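# Place the upright loose cup onto the empty plug

## Task

Find the free-standing cup whose wide opening faces upward, flip it so that wide end points down, and seat it fully onto the uncovered plug of the one fixture that has no cup. The cups already on the other fixtures must remain seated on them, and the hand must have released the cup at the end.

## Robot and tools

Robot: two arms, left_arm (bases near y = +0.35 m) and right_arm (near y = -0.31 m), each ending in a five-finger hand; the left hand is the mirror of the right. Scene frame: origin at table height midway between the arms, +x out over the table, +y toward left_arm, +z up. Positions are in metres, orientations as quaternions w,x,y,z.

Hand point: a point that moves with each palm, about 0.15 m out from the wrist face and 0.05 m in front of the palm. Its own +z runs along the straightened fingers, +y out of the palm, +x across the palm (right hand: away from the thumb; left hand: toward the thumb). Straight fingertips reach 0.06 to 0.07 m past it. A wrist bracket on the little-finger side can strike objects.

The 28-number row (used by execute_actions and move), all values in [-1, 1]: left_arm dx, dy, dz, rx, ry, rz; left hand little, ring, middle, index, thumb_bend, thumb_turn, force_limit, speed; then the same 14 for right_arm. Both arms always appear, even if one stays still. dx..rz are an offset, not a pose: they are measured along scene axes from that arm's current Hand target (shown in results), and 1.0 equals 0.6 m or 180 degrees. rx, ry, rz form a single rotation vector, turned about the Hand target's position. Six zeros re-request the current Hand target. Finger numbers are absolute: -1 straight/open, +1 curled/closed; thumb_turn -1 beside the palm, +1 opposite the fingers. force_limit maps -1 to about 0 N and +1 to 10 N at the fingertip (15 N for the two thumb motors). speed rises linearly from almost nothing at -1 to full at +0.48 and stays full above that. A hand has no 'unchanged' value: to keep it as it is, resend the eight numbers you last sent for it (or, before any were sent, its hand_measured plus hand_force_limit and hand_speed).

Gripping: with thumb_turn at +1 the hand can wrap an object roughly 0.035 to 0.065 m thick. For a gentle close use speed -0.94 or lower. A motor moves only when its target changes by 0.002 or more, then locks at the target or at force_limit. To squeeze harder, raise force_limit and send a target further closed than hand_measured; to loosen, send one more open than it.

Tools:
- execute_actions(actions, cameras): actions is a list of actions; each action is up to 15 rows of 28 numbers, one row per 1/30 s step. A short action repeats its final row to fill 15 steps. Every row in an action counts from the Hand target at that action's start, so repeating a row moves the arm further. An empty actions list returns a full state with all camera images.
- move(target, speed, blend, blocking, cameras): target is one 28-number row or up to 15 rows; every row's offsets count from the same starting Hand targets. speed is path speed in m/s, 0.002 to 4.3 (default 0.25), one value or one per target; rotation rate is capped at twice that in rad/s. blend (m) rounds corners between list targets; 0 stops at each. A move lasts at most 10 s and does not avoid obstacles or the other arm. blocking=false returns early while the move continues.
- wait(seconds 0 to 10, cameras): lets time pass with last commands held.
- stop(cameras): brakes a running move.
- zoom_image(camera, region [x0,y0,x1,y1] in pixels, at most 504 by 504): closer look at the newest image from cam_head_left, cam_head_right, cam_high, cam_left_wrist or cam_right_wrist (all 896x504).
- show_instructions(): shows the reference pages.
- finished_scene(scene): ends the current scene, given its number (printed at the end of each result); irreversible.

Results report per arm: end_effector_position and end_effector_quat_wxyz, Hand target, joint positions, velocities and torques, motor temperatures, and per hand hand_measured, hand_stopped_by (moving, target, force, stalled, fault), hand_load_n (positive means pushed open; drops near 0 when a grip is lost), hand_force_limit and hand_speed. A move adds a 'move:' line such as done, off_target, moving, held or fault, plus limits such as paced or held. The arms follow loosely: resting 1 to 3 cm, sometimes 5 cm, short of the commanded pose (usually low) is normal and not a sign of contact; a new command, even zeros, asks again, or send the gap as an extra offset. Orientation commands are clipped to within 40 degrees of the current orientation each step.

Caution: do not drop the cup, release it while it moves, or let anything leave the table. Avoid fast contact, hard pressing, and any contact between the two hands or arms. Faster moves and targets set far past a contact press harder; to relieve a push, command back past the hand point. Keep paths away from an arm's own base. Holding loads, long reach or pushing at unreachable poses heats motors; a MOTOR HOT line warns, and at 100 °C that arm goes limp for a while. Something may occasionally nudge loose objects, so check the cup before grasping.

Each tool is called after ">>>" as name(argument=value, ...), one argument or row to a line, values as JSON.

Reference images:

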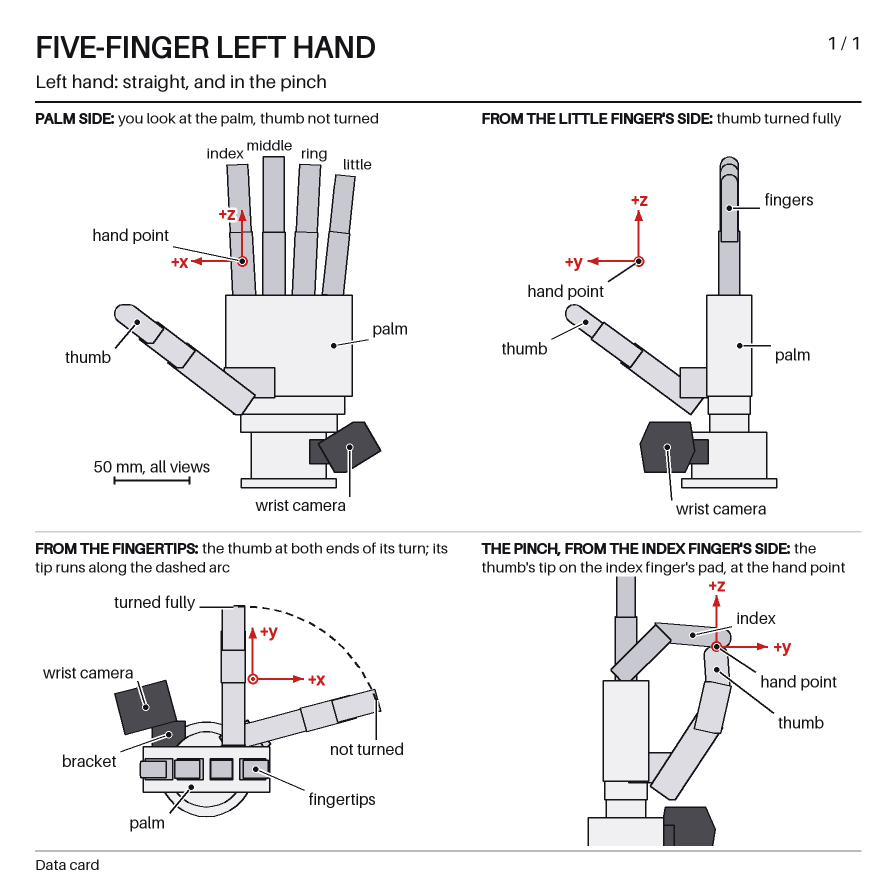

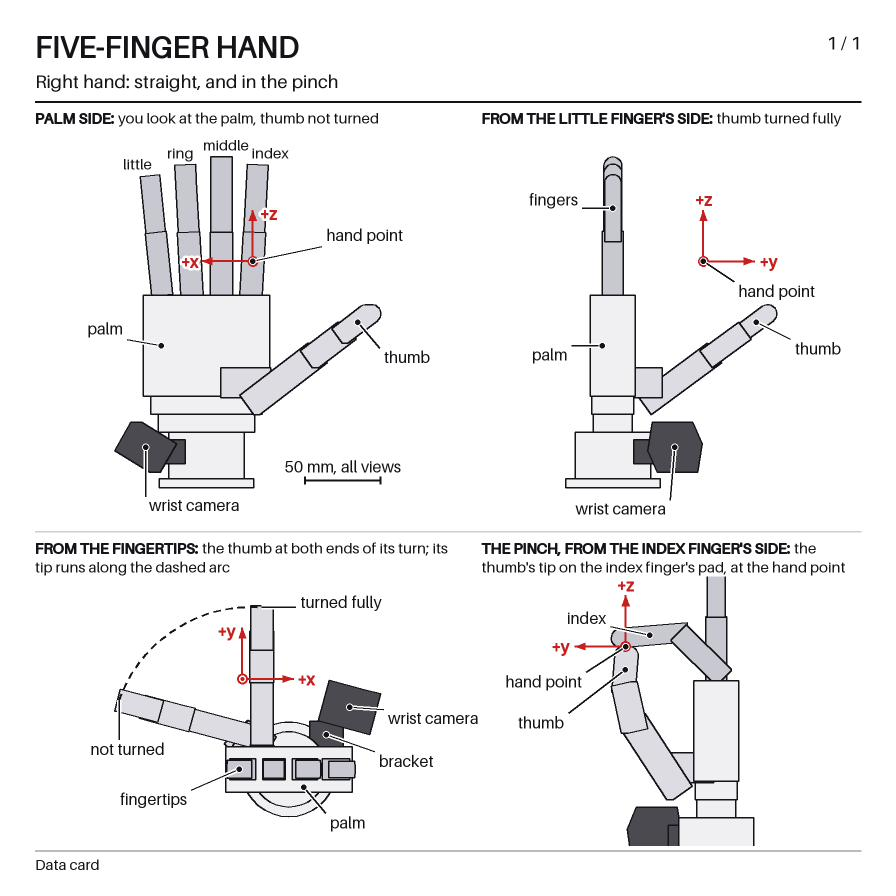

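## Session

>>> execute_actions(
  actions=[],
)

Scene clock: 0.00 s.
left_arm: end_effector_position=(+0.0250, -0.1537, +0.3660) hand_measured=(-1.000, -1.000, -1.000, -1.000, -1.000, -1.000) hand_load_n=(+0.0, +0.0, +0.0, +0.0, +0.0, +0.0) hand_stopped_by=(target, target, target, target, target, target) hand_force_limit=0.00 hand_speed=-0.80 end_effector_quat_wxyz=(-0.038, -0.148, +0.879, -0.451) | right_arm: end_effector_position=(+0.1451, -0.3186, +0.1475) hand_measured=(-1.000, -1.000, -1.000, -1.000, -1.000, -1.000) hand_load_n=(+0.0, +0.0, +0.0, +0.0, +0.0, +0.0) hand_stopped_by=(target, target, target, target, target, target) hand_force_limit=0.00 hand_speed=-0.80 end_effector_quat_wxyz=(-0.040, -0.583, +0.811, -0.018)
Joint positions: left_arm=[-1.377 1.18 1.323 -0.774 0.043 -0.218] | right_arm=[-0.211 0.906 0.75 -1.441 0.083 0.112]
Joint velocities: within noise
Joint torques (N m): no reading
Motor temperatures (°C): left_arm=[36 33 31 35 31 37] | right_arm=[39 34 33 35 31 31]
Heat: left arm: hottest wrist roll 37 °C; right arm: hottest waist 39 °C.
Hand target: left_arm +0.0242, -0.1590, +0.3957; -0.042, -0.145, +0.865, -0.478 | right_arm +0.1558, -0.3224, +0.1573; -0.027, -0.584, +0.811, -0.036

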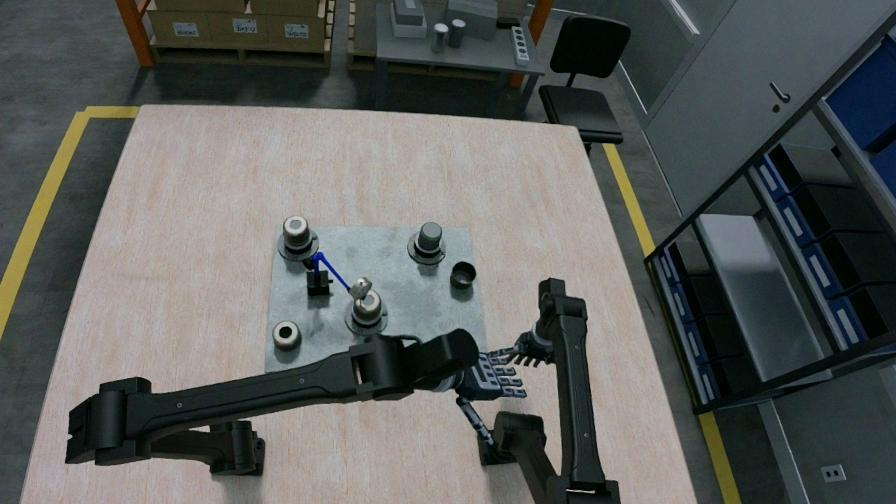

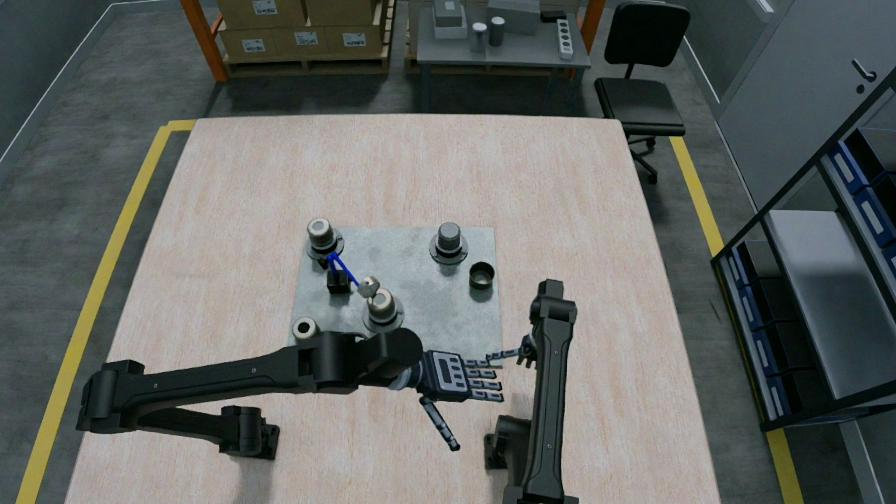

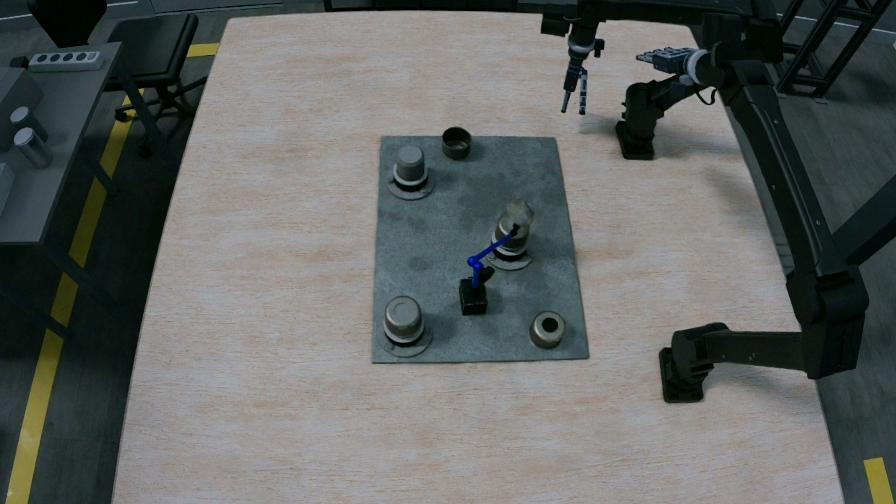

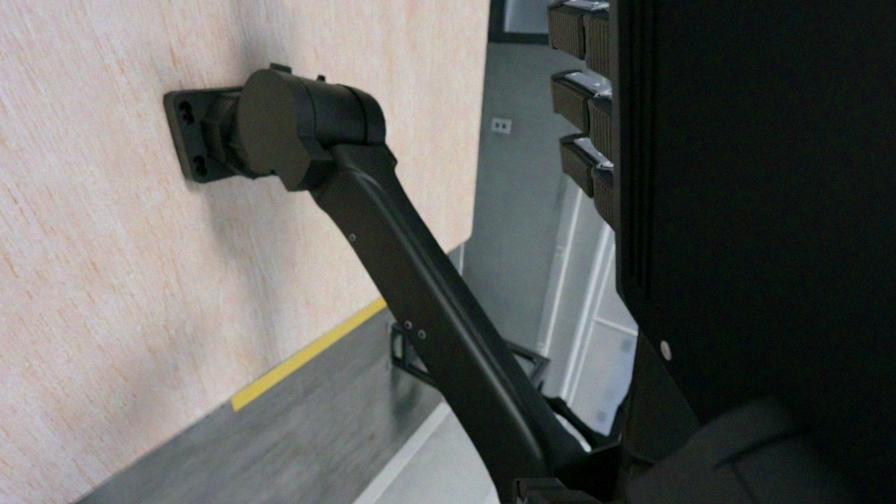

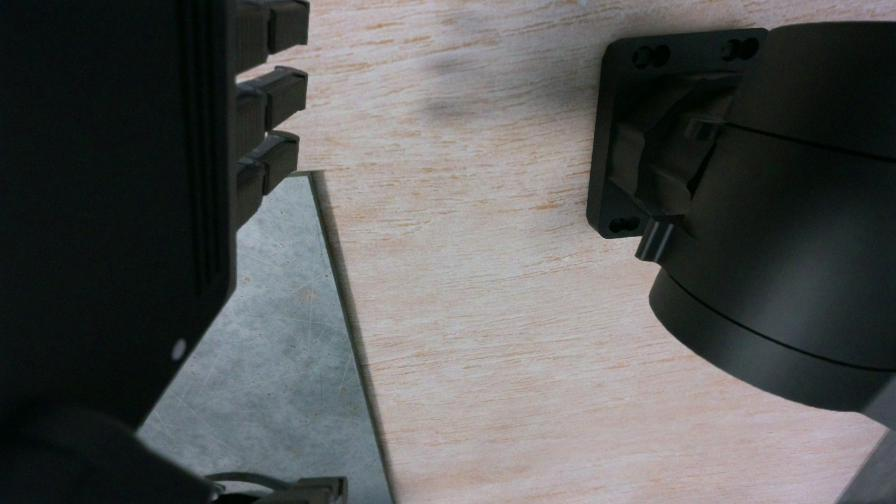

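>>> zoom_image(
  camera="cam_high",
  region=[340, 100, 620, 380],
)

>>> zoom_image(
  camera="cam_head_left",
  region=[250, 190, 510, 390],
)

>>> zoom_image(
  camera="cam_head_right",
  region=[270, 200, 530, 380],
)

Scaled by 1.800 from the camera's 896x504 image, which has a finer 1280x720 frame.

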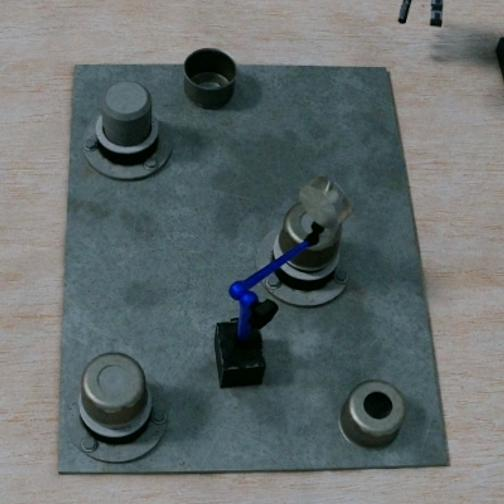

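Scaled by 1.938 from the camera's 896x504 image, which has a finer 1280x720 frame.

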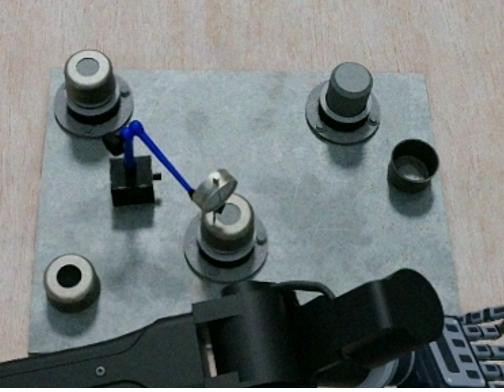

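Scaled by 1.938 from the camera's 896x504 image, which has a finer 1280x720 frame.

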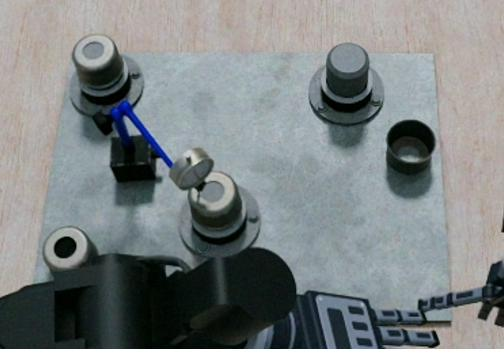

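>>> move(
  target=[
    [0.48,0.17,0.07,0,0,0.194,-1,-1,-1,-1,-1,-1,0,-0.8, 0,0,0,0,0,0,-1,-1,-1,-1,-1,-1,0,-0.8],
    [0.78,0.585,0.07,0,0,0.389,-1,-1,-1,-1,-1,-1,0,-0.8, 0,0,0,0,0,0,-1,-1,-1,-1,-1,-1,0,-0.8],
  ],
  speed=0.3,
  blend=0.08,
)

Scene clock: 13.90 s.
left_arm: end_effector_position=(+0.4844, +0.1953, +0.3976) hand_measured=(-1.000, -1.000, -1.000, -1.000, -1.000, -1.000) hand_load_n=(+0.0, -0.5, +0.0, +0.0, +0.0, +0.0) hand_stopped_by=(target, target, target, target, target, target) hand_force_limit=0.00 hand_speed=-0.80 end_effector_quat_wxyz=(-0.227, +0.627, -0.637, +0.386) | right_arm: end_effector_position=(+0.1451, -0.3186, +0.1475) hand_measured=(-1.000, -1.000, -1.000, -1.000, -1.000, -1.000) hand_load_n=(+0.0, +0.0, +0.0, +0.0, +0.0, +0.0) hand_stopped_by=(target, target, target, target, target, target) hand_force_limit=0.00 hand_speed=-0.80 end_effector_quat_wxyz=(-0.040, -0.583, +0.811, -0.018)
Joint positions: left_arm=[-0.158 1.191 1.421 -0.872 0.038 -0.218] | right_arm=[-0.211 0.906 0.75 -1.441 0.083 0.112]
Joint torques (N m): left_arm=[-0.03 -6.07 12.62 1.81 0.14 0.06] | right_arm=[1.85 -2.61 9.5 -0.2 -0.05 -0.05]
Heat: left arm: hottest wrist roll 37 °C; right arm: hottest waist 39 °C.
Hand target: left_arm +0.4922, +0.1920, +0.4377; -0.240, +0.615, -0.625, +0.416 | right_arm +0.1558, -0.3224, +0.1573; -0.027, -0.584, +0.811, -0.036
Off the commanded pose: left_arm 0.041 m, 4 deg | right_arm 0.015 m, 2 deg.
move: off_target (left_arm, right_arm)

>>> move(
  target=[
    [-0.016,0.583,0,0,0,0.222,-1,-1,-1,-1,-1,-1,0,-0.8, 0.29,0.112,0.154,-0.4387,-0.3066,0.4688,-1,-1,-1,-1,-1,1,0,0],
  ],
  speed=0.25,
  cameras=["all"],
)

Scene clock: 24.93 s.
left_arm: end_effector_position=(+0.4735, +0.5363, +0.3953) hand_measured=(-1.000, -1.000, -1.000, -1.000, -1.000, -1.000) hand_load_n=(+0.0, +0.0, +0.0, +0.0, +0.0, +0.0) hand_stopped_by=(target, target, target, target, target, target) hand_force_limit=0.00 hand_speed=-0.80 end_effector_quat_wxyz=(-0.340, +0.808, -0.387, +0.286) | right_arm: end_effector_position=(+0.3276, -0.2541, +0.2380) hand_measured=(-1.000, -1.000, -1.000, -1.000, -1.000, +1.000) hand_load_n=(+0.0, +0.0, +0.0, +0.0, +0.0, +0.0) hand_stopped_by=(target, target, target, target, target, target) hand_force_limit=0.00 hand_speed=0.00 end_effector_quat_wxyz=(+0.000, +0.719, +0.001, +0.695)
Joint positions: left_arm=[0.54 1.194 1.421 -0.878 0.046 -0.218] | right_arm=[0.658 0.61 0.262 0.307 0.654 -1.546]
Joint torques (N m): left_arm=[0.32 -5.6 12.85 1.76 -0.14 0.03] | right_arm=[1.03 0.32 8.4 2.81 -0.19 -0.31]
Motor temperatures (°C): left_arm=[36 33 36 35 31 36] | right_arm=[39 34 34 35 31 31]
Heat: left arm: hottest waist 36 °C; right arm: hottest waist 39 °C.
Hand target: left_arm +0.4826, +0.5418, +0.4377; -0.368, +0.792, -0.377, +0.309 | right_arm +0.3298, -0.2552, +0.2497; +0.000, +0.707, +0.000, +0.708
Off the commanded pose: left_arm 0.044 m, 5 deg | right_arm 0.012 m, 2 deg.
move: off_target (left_arm, right_arm)
camera_calibration:
cam_left_wrist: T_world_to_cam=[[0.521438, 0.263197, 0.811683, -0.716262], [-0.0367163, -0.943439, 0.329508, 0.392716], [0.852499, -0.20162, -0.482281, 0.0106167], [0, 0, 0, 1]] pos_world=[0.378854, 0.561162, 0.457095]
cam_right_wrist: T_world_to_cam=[[-0.034316, -0.962342, 0.269668, -0.303844], [-0.547655, -0.207601, -0.81054, 0.319154], [0.836, -0.175499, -0.519907, -0.0743869], [0, 0, 0, 1]] pos_world=[0.226547, -0.2392, 0.30195]

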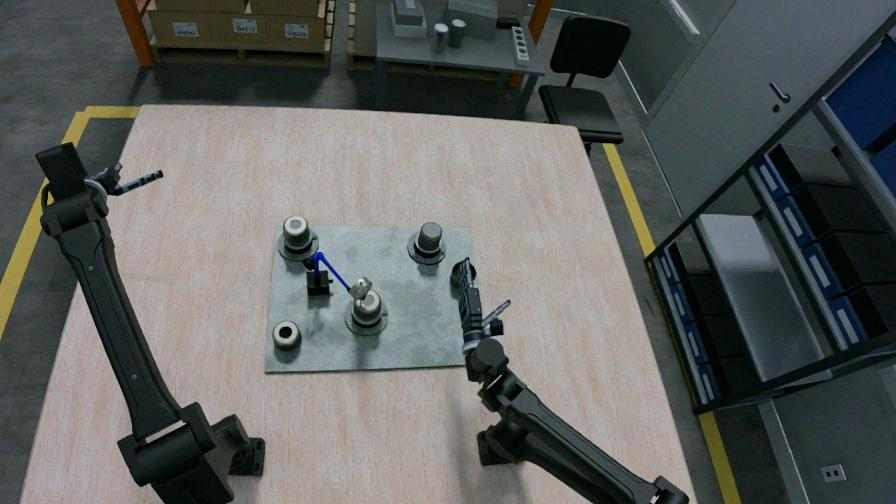

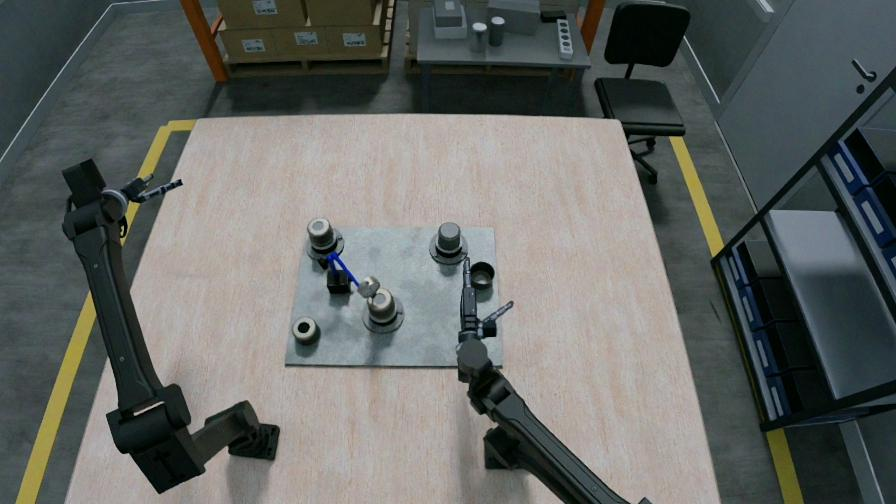

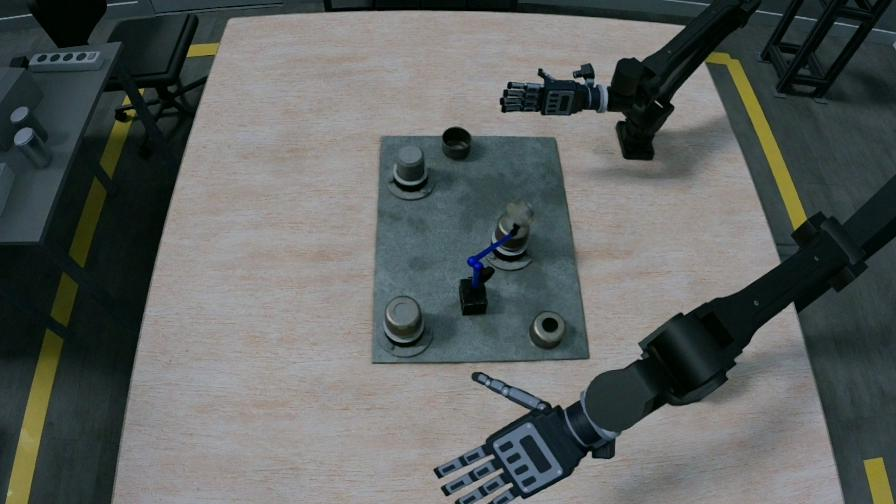

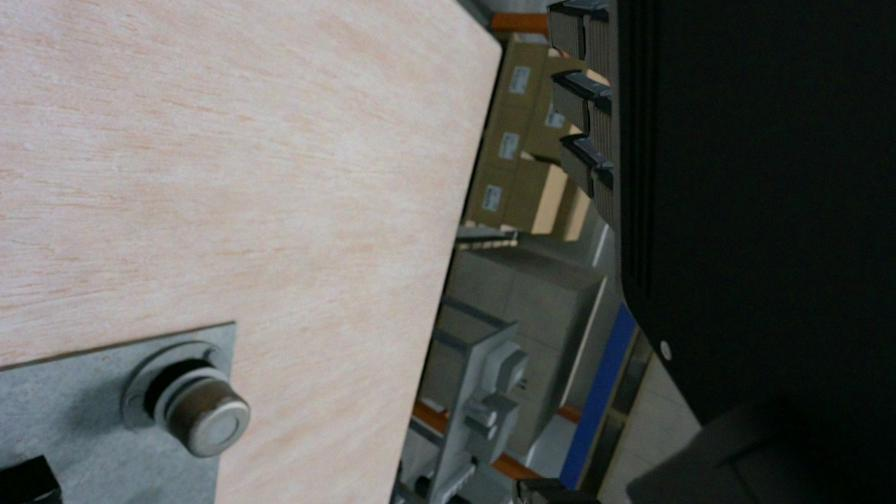

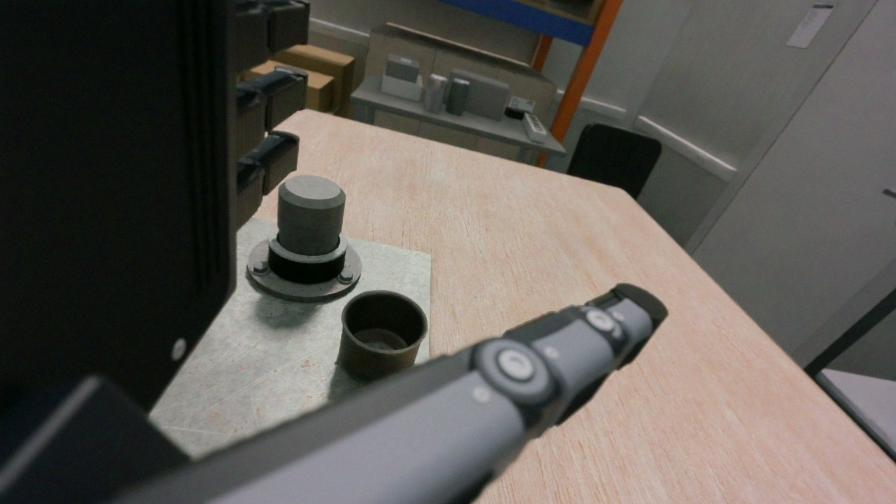

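>>> zoom_image(
  camera="cam_right_wrist",
  region=[220, 150, 470, 400],
)

>>> zoom_image(
  camera="cam_head_right",
  region=[270, 200, 530, 380],
)

>>> zoom_image(
  camera="cam_high",
  region=[370, 110, 570, 270],
)

>>> zoom_image(
  camera="cam_left_wrist",
  region=[80, 310, 280, 490],
)

Scaled by 2.016 from the camera's 896x504 image, which has a finer 1280x720 frame.

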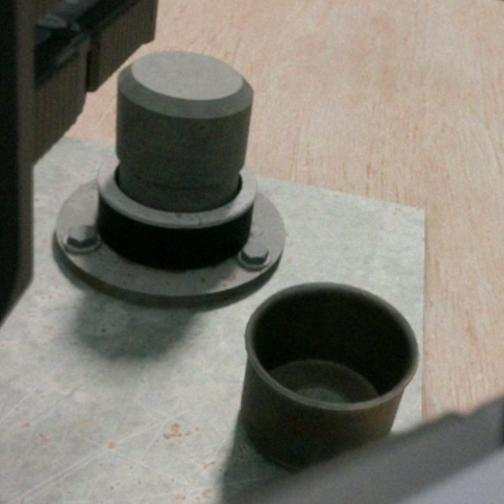

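Scaled by 1.938 from the camera's 896x504 image, which has a finer 1280x720 frame.

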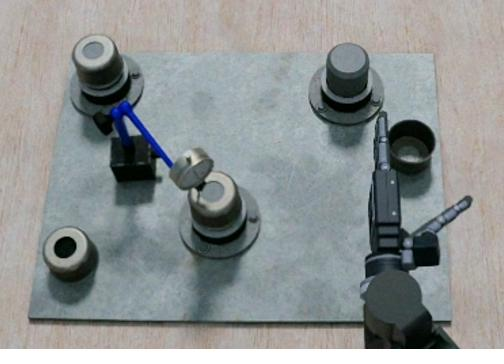

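Scaled by 2.520 from the camera's 896x504 image, which has a finer 1280x720 frame.

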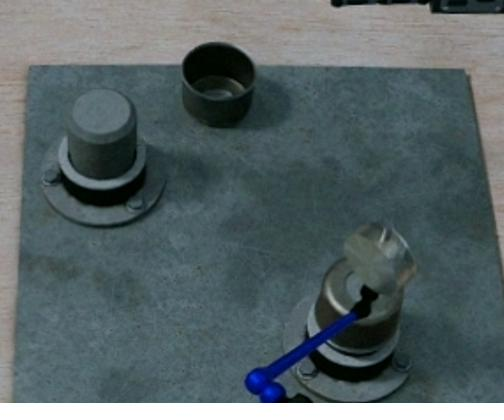

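Scaled by 2.520 from the camera's 896x504 image, which has a finer 1280x720 frame.

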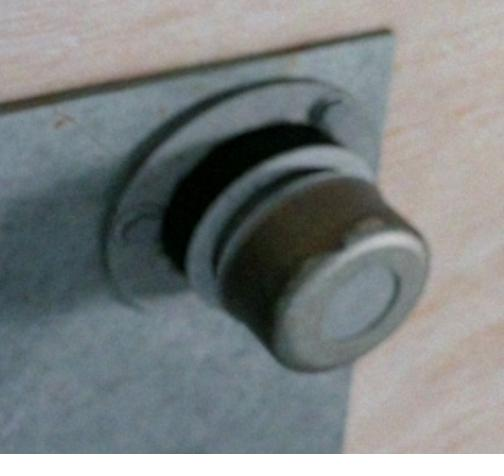

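>>> move(
  target=[0,0,0,0,0,0,-1,-1,-1,-1,-1,-1,0,-0.8, 0.067,-0.02,-0.216,0,0,0,-1,-1,-1,-1,-1,1,0,0],
  speed=0.2,
  cameras=["cam_right_wrist","cam_high","cam_head_right"],
)

Scene clock: 37.60 s.
left_arm: end_effector_position=(+0.4735, +0.5363, +0.3953) hand_measured=(-1.000, -1.000, -1.000, -1.000, -1.000, -1.000) hand_load_n=(+0.0, +0.0, +0.0, +0.0, +0.0, +0.0) hand_stopped_by=(target, target, target, target, target, target) hand_force_limit=0.00 hand_speed=-0.80 end_effector_quat_wxyz=(-0.340, +0.808, -0.387, +0.286) | right_arm: end_effector_position=(+0.3689, -0.2671, +0.1115) hand_measured=(-1.000, -1.000, -1.000, -1.000, -1.000, +1.000) hand_load_n=(+0.0, +0.0, +0.0, +0.0, +0.0, +0.0) hand_stopped_by=(target, target, target, target, target, target) hand_force_limit=0.00 hand_speed=0.00 end_effector_quat_wxyz=(-0.005, +0.718, -0.001, +0.696)
Joint positions: left_arm=[0.54 1.194 1.421 -0.878 0.046 -0.218] | right_arm=[0.487 1.435 0.125 1.276 0.479 -1.546]
Joint torques (N m): left_arm=[-0.09 -5.3 12.79 1.96 -0.1 0.05] | right_arm=[1.79 -4.48 3.12 2.93 0.04 -0.28]
Heat: left arm: hottest elbow 38 °C; right arm: hottest waist 39 °C.
Hand target: left_arm +0.4826, +0.5418, +0.4377; -0.368, +0.792, -0.377, +0.309 | right_arm +0.3700, -0.2672, +0.1201; +0.000, +0.707, +0.000, +0.708
Off the commanded pose: left_arm 0.044 m, 5 deg | right_arm 0.009 m, 2 deg.
move: off_target (left_arm)
camera_calibration:
cam_right_wrist: T_world_to_cam=[[-0.0322028, -0.964976, 0.260353, -0.281209], [-0.544733, -0.201455, -0.814053, 0.237494], [0.837991, -0.168037, -0.519167, -0.175688], [0, 0, 0, 1]] pos_world=[0.26754, -0.253038, 0.175335]
Images, in order (width x height): cam_head_right 896x504, cam_high 896x504, cam_right_wrist 896x504.

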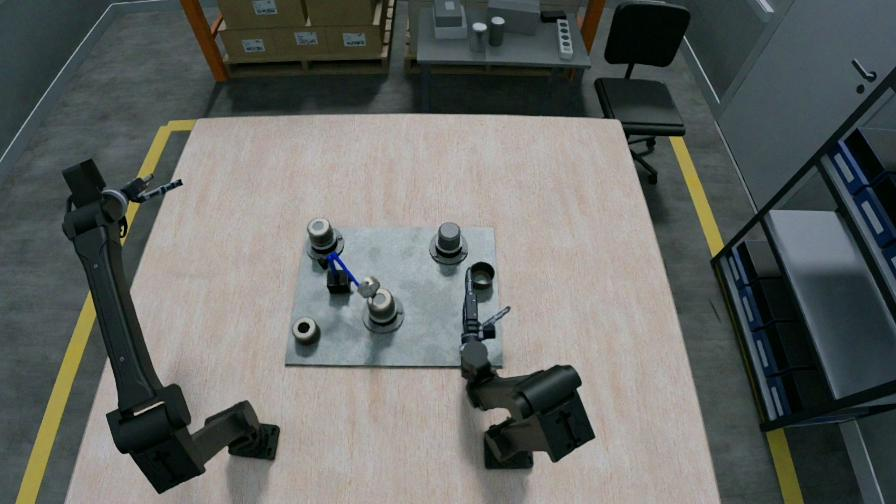

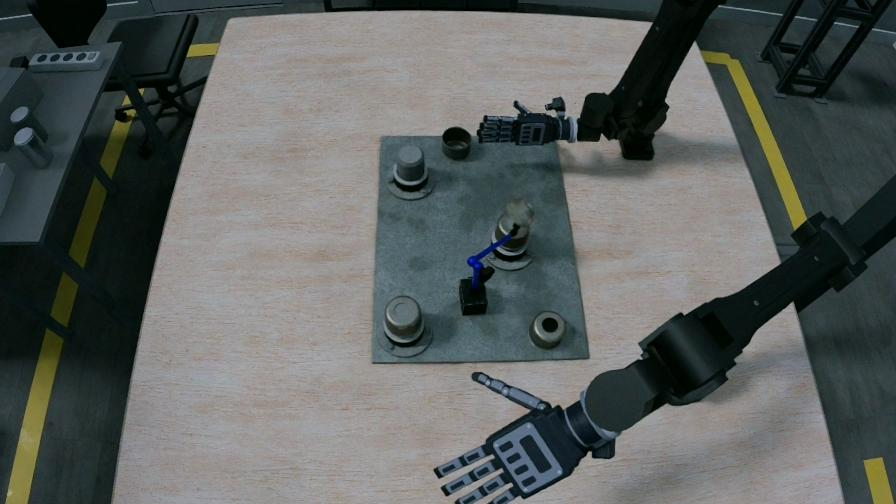

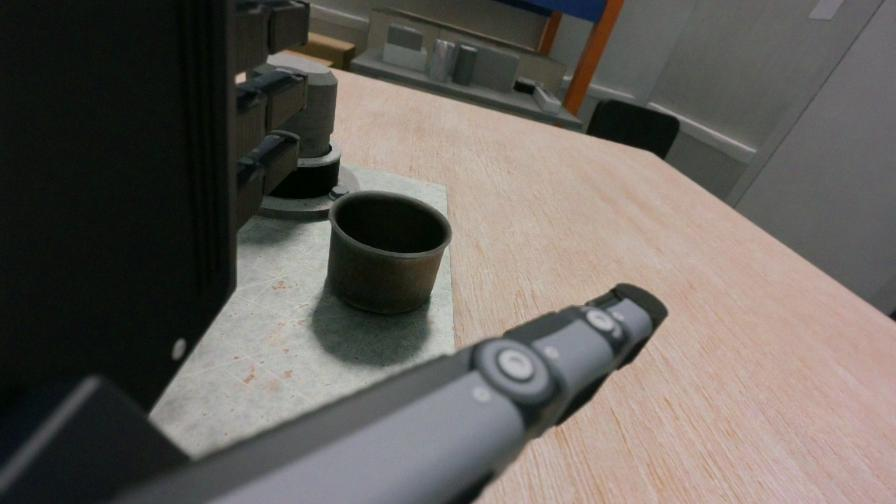

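>>> zoom_image(
  camera="cam_right_wrist",
  region=[230, 40, 480, 340],
)

Scaled by 1.680 from the camera's 896x504 image, which has a finer 1280x720 frame.

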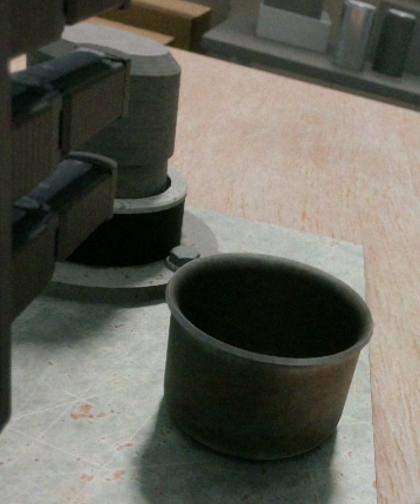

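>>> zoom_image(
  camera="cam_high",
  region=[360, 280, 450, 370],
)

>>> zoom_image(
  camera="cam_high",
  region=[375, 120, 485, 210],
)

>>> zoom_image(
  camera="cam_head_right",
  region=[420, 200, 520, 300],
)

Scaled by 5.600 from the camera's 896x504 image, which has a finer 1280x720 frame.

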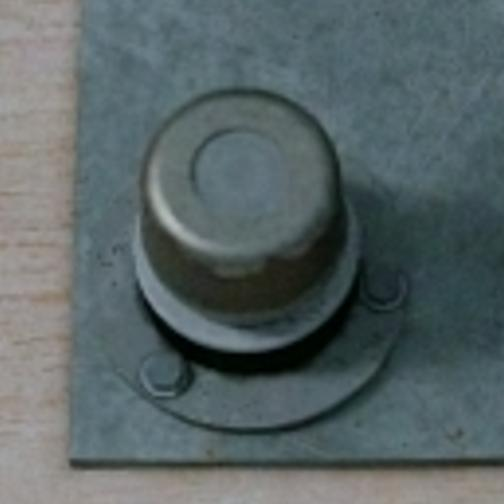

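Scaled by 4.582 from the camera's 896x504 image, which has a finer 1280x720 frame.

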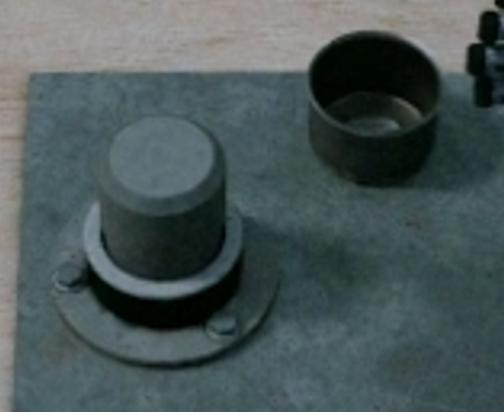

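Scaled by 5.040 from the camera's 896x504 image, which has a finer 1280x720 frame.

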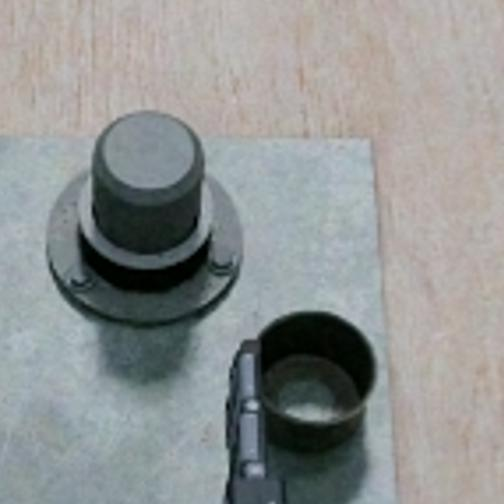

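>>> move(
  target=[0,0,0,0,0,0,-1,-1,-1,-1,-1,-1,0,-0.8, -0.0333,0,-0.0917,0,-0.011,0,-1,-1,-1,-1,-1,1,0,0],
  speed=0.12,
  cameras=["cam_right_wrist","cam_high"],
)

Scene clock: 60.60 s.
left_arm: end_effector_position=(+0.4735, +0.5363, +0.3953) hand_measured=(-1.000, -1.000, -1.000, -1.000, -1.000, -1.000) hand_load_n=(+0.0, +0.0, +0.0, +0.0, +0.0, -0.5) hand_stopped_by=(target, target, target, target, target, target) hand_force_limit=0.00 hand_speed=-0.80 end_effector_quat_wxyz=(-0.340, +0.808, -0.387, +0.286) | right_arm: end_effector_position=(+0.3489, -0.2719, +0.0599) hand_measured=(-1.000, -1.000, -1.000, -1.000, -1.000, +1.000) hand_load_n=(+0.0, +0.0, +0.0, +0.0, +0.0, +0.0) hand_stopped_by=(target, target, target, target, target, target) hand_force_limit=0.00 hand_speed=0.00 end_effector_quat_wxyz=(+0.013, +0.742, +0.000, +0.671)
Joint positions: left_arm=[0.54 1.194 1.421 -0.878 0.046 -0.218] | right_arm=[0.527 1.734 0.093 1.525 0.54 -1.529]
Joint torques (N m): left_arm=[-0.03 -6.12 12.88 1.87 -0.18 0.03] | right_arm=[2.61 -5.89 0.8 2.91 0.09 0.12]
Motor temperatures (°C): left_arm=[36 33 41 34 31 36] | right_arm=[39 34 34 35 31 31]
Heat: left arm: hottest elbow 41 °C; right arm: hottest waist 39 °C.
Hand target: left_arm +0.4826, +0.5418, +0.4377; -0.368, +0.792, -0.377, +0.309 | right_arm +0.3500, -0.2672, +0.0651; +0.000, +0.694, +0.000, +0.720
Off the commanded pose: left_arm 0.044 m, 5 deg | right_arm 0.007 m, 8 deg.
joint sent to its limit (right arm) — joint 4 (wrist pitch), upper limit. The joint targets are off in position and orientation.
move: off_target (left_arm, right_arm)
camera_calibration:
cam_right_wrist: T_world_to_cam=[[-0.0345468, -0.956776, 0.288767, -0.27175], [-0.604851, -0.209998, -0.768151, 0.199486], [0.795589, -0.201198, -0.571453, -0.177662], [0, 0, 0, 1]] pos_world=[0.252617, -0.253858, 0.130182]
Images, in order (width x height): cam_high 896x504, cam_right_wrist 896x504.

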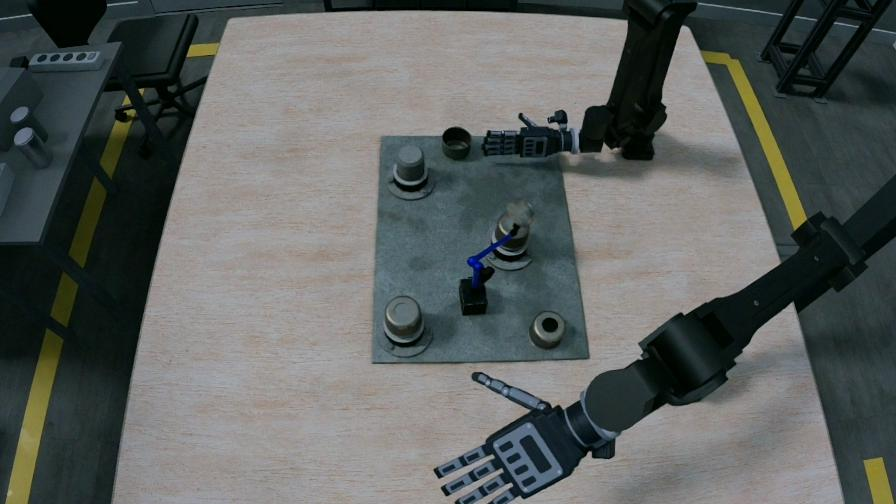

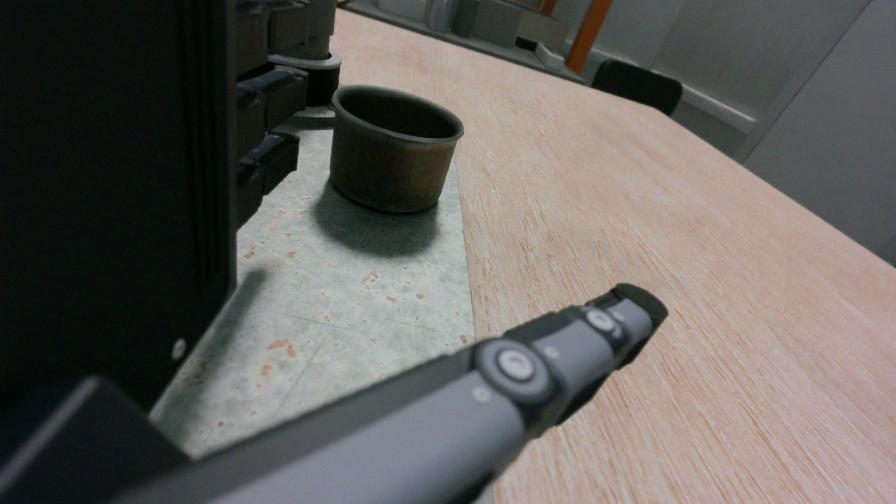

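>>> move(
  target=[
    [0,0,0,0,0,0,-1,-1,-1,-1,-1,-1,0,-0.8, 0,0,0.108,0,0,-0.05,-1,-1,-1,-1,-1,1,0,0],
    [0,0,0,0,0,0,-1,-1,-1,-1,-1,-1,0,-0.8, 0.178,0.024,0.115,-0.0029,-0.0109,-0.1667,-1,-1,-1,-1,-1,1,0,0],
  ],
  speed=0.15,
  blend=0.02,
  cameras=["cam_right_wrist","cam_high","cam_head_right"],
)

Scene clock: 75.33 s.
left_arm: end_effector_position=(+0.4735, +0.5363, +0.3953) hand_measured=(-1.000, -1.000, -1.000, -1.000, -1.000, -1.000) hand_load_n=(+0.0, +0.0, +0.0, -0.5, +0.0, +0.0) hand_stopped_by=(target, target, target, target, target, target) hand_force_limit=0.00 hand_speed=-0.80 end_effector_quat_wxyz=(-0.340, +0.808, -0.387, +0.286) | right_arm: end_effector_position=(+0.4459, -0.2550, +0.1259) hand_measured=(-1.000, -1.000, -1.000, -1.000, -1.000, +1.000) hand_load_n=(+0.0, +0.0, +0.0, +0.0, +0.0, +0.0) hand_stopped_by=(target, target, target, target, target, target) hand_force_limit=0.00 hand_speed=0.00 end_effector_quat_wxyz=(+0.186, +0.664, -0.175, +0.703)
Joint positions: left_arm=[0.54 1.194 1.421 -0.878 0.046 -0.218] | right_arm=[0.566 1.771 0.567 1.324 1.077 -1.677]
Joint torques (N m): left_arm=[-0.26 -5.83 12.83 1.92 -0.13 0.02] | right_arm=[1.03 -10.7 6.15 0.85 -0.05 -0.29]
Heat: left arm: hottest elbow 42 °C; right arm: hottest waist 39 °C.
Hand target: left_arm +0.4826, +0.5418, +0.4377; -0.368, +0.792, -0.377, +0.309 | right_arm +0.4568, -0.2528, +0.1341; +0.190, +0.658, -0.176, +0.707
Off the commanded pose: left_arm 0.044 m, 5 deg | right_arm 0.014 m, 1 deg.
move: off_target (left_arm, right_arm)
camera_calibration:
cam_right_wrist: T_world_to_cam=[[-0.527129, -0.807369, 0.265125, -0.0105591], [-0.513658, 0.0541783, -0.856283, 0.350191], [0.676972, -0.587555, -0.44327, -0.275391], [0, 0, 0, 1]] pos_world=[0.360744, -0.189305, 0.180589]
Images, in order (width x height): cam_head_right 896x504, cam_high 896x504, cam_right_wrist 896x504.

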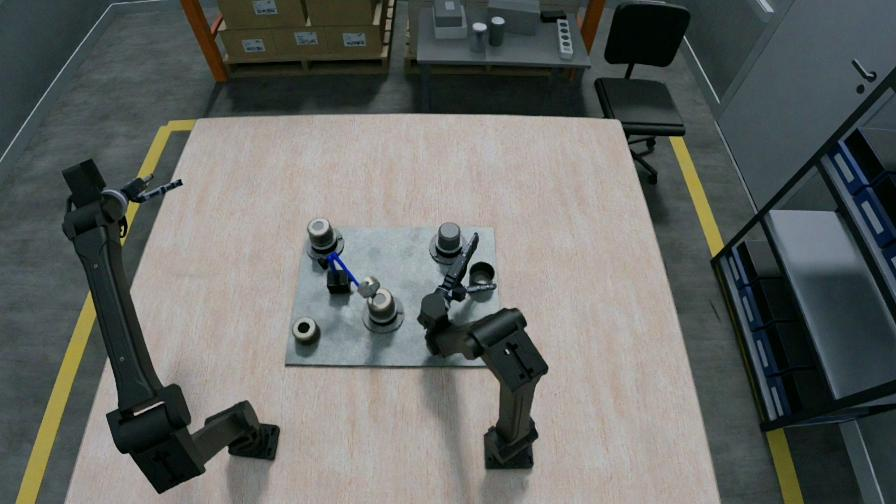

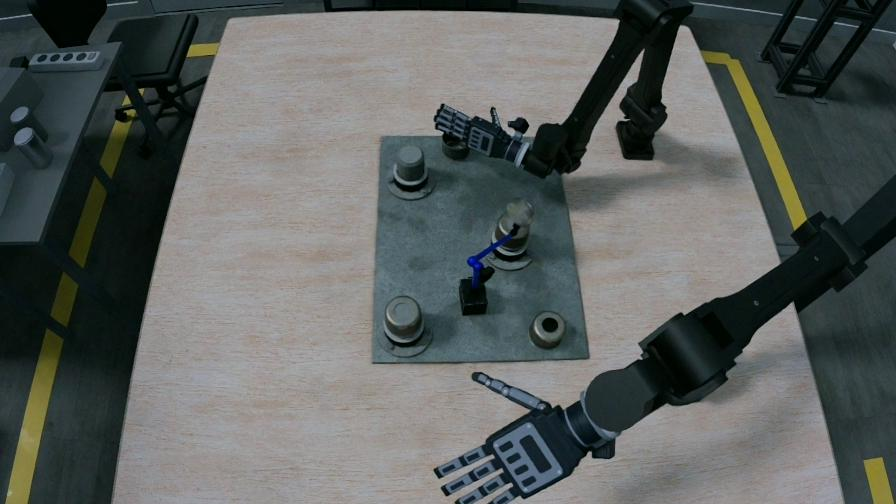

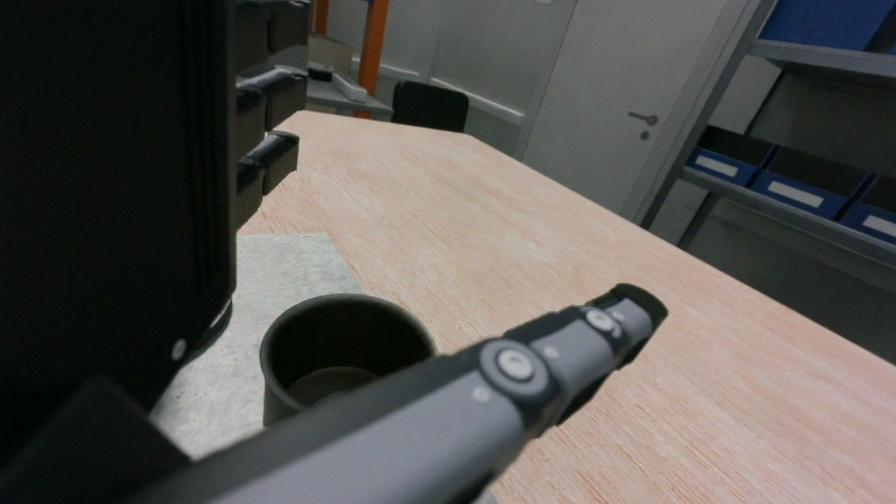

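>>> move(
  target=[0,0,0,0,0,0,-1,-1,-1,-1,-1,-1,0,-0.8, 0.0125,0.0217,-0.045,0,0,0,-1,-1,-1,-1,-1,1,0,0],
  speed=0.1,
  cameras=["cam_right_wrist","cam_high"],
)

Scene clock: 78.33 s.
left_arm: end_effector_position=(+0.4735, +0.5363, +0.3953) hand_measured=(-1.000, -1.000, -1.000, -1.000, -1.000, -1.000) hand_load_n=(+0.0, +0.0, +0.0, +0.0, +0.0, +0.0) hand_stopped_by=(target, target, target, target, target, target) hand_force_limit=0.00 hand_speed=-0.80 end_effector_quat_wxyz=(-0.340, +0.808, -0.387, +0.286) | right_arm: end_effector_position=(+0.4549, -0.2500, +0.0961) hand_measured=(-1.000, -1.000, -1.000, -1.000, -1.000, +1.000) hand_load_n=(+0.0, +0.0, +0.0, +0.0, +0.0, +0.0) hand_stopped_by=(target, target, target, target, target, target) hand_force_limit=0.00 hand_speed=0.00 end_effector_quat_wxyz=(+0.200, +0.670, -0.172, +0.694)
Joint positions: left_arm=[0.54 1.194 1.421 -0.878 0.046 -0.218] | right_arm=[0.566 1.883 0.61 1.365 1.094 -1.681]
Joint torques (N m): left_arm=[0.15 -5.83 12.88 2 -0.11 0.04] | right_arm=[2.49 -11.81 5.41 2.3 -0.04 -0.29]
Heat: left arm: hottest elbow 43 °C; right arm: hottest waist 39 °C.
Hand target: left_arm +0.4826, +0.5418, +0.4377; -0.368, +0.792, -0.377, +0.309 | right_arm +0.4643, -0.2398, +0.1071; +0.190, +0.658, -0.176, +0.707
Off the commanded pose: left_arm 0.044 m, 5 deg | right_arm 0.018 m, 2 deg.
move: off_target (left_arm, right_arm)
camera_calibration:
cam_right_wrist: T_world_to_cam=[[-0.53329, -0.793551, 0.293051, 0.00969222], [-0.535376, 0.0483934, -0.843226, 0.336258], [0.654961, -0.606576, -0.450656, -0.28589], [0, 0, 0, 1]] pos_world=[0.372441, -0.181996, 0.151863]
Images, in order (width x height): cam_high 896x504, cam_right_wrist 896x504.

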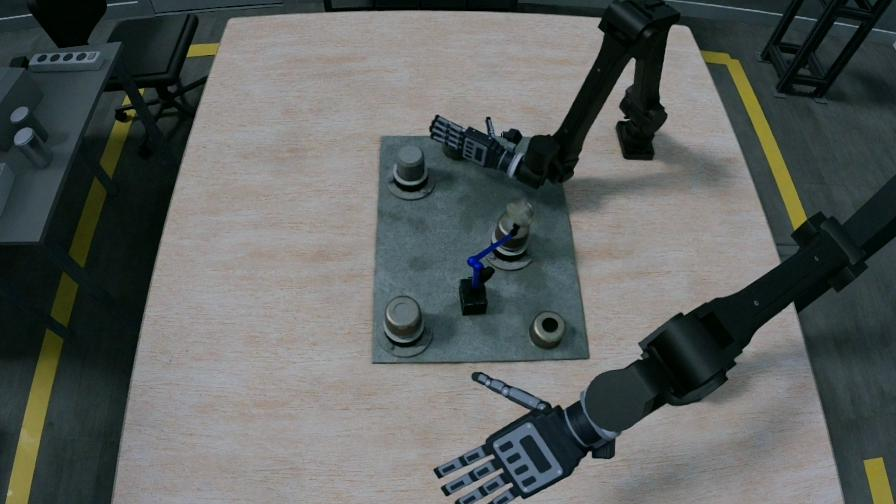

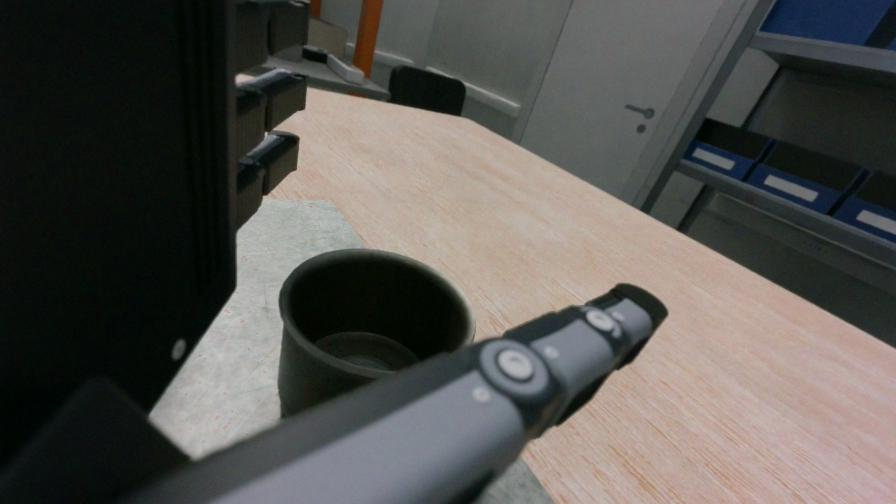

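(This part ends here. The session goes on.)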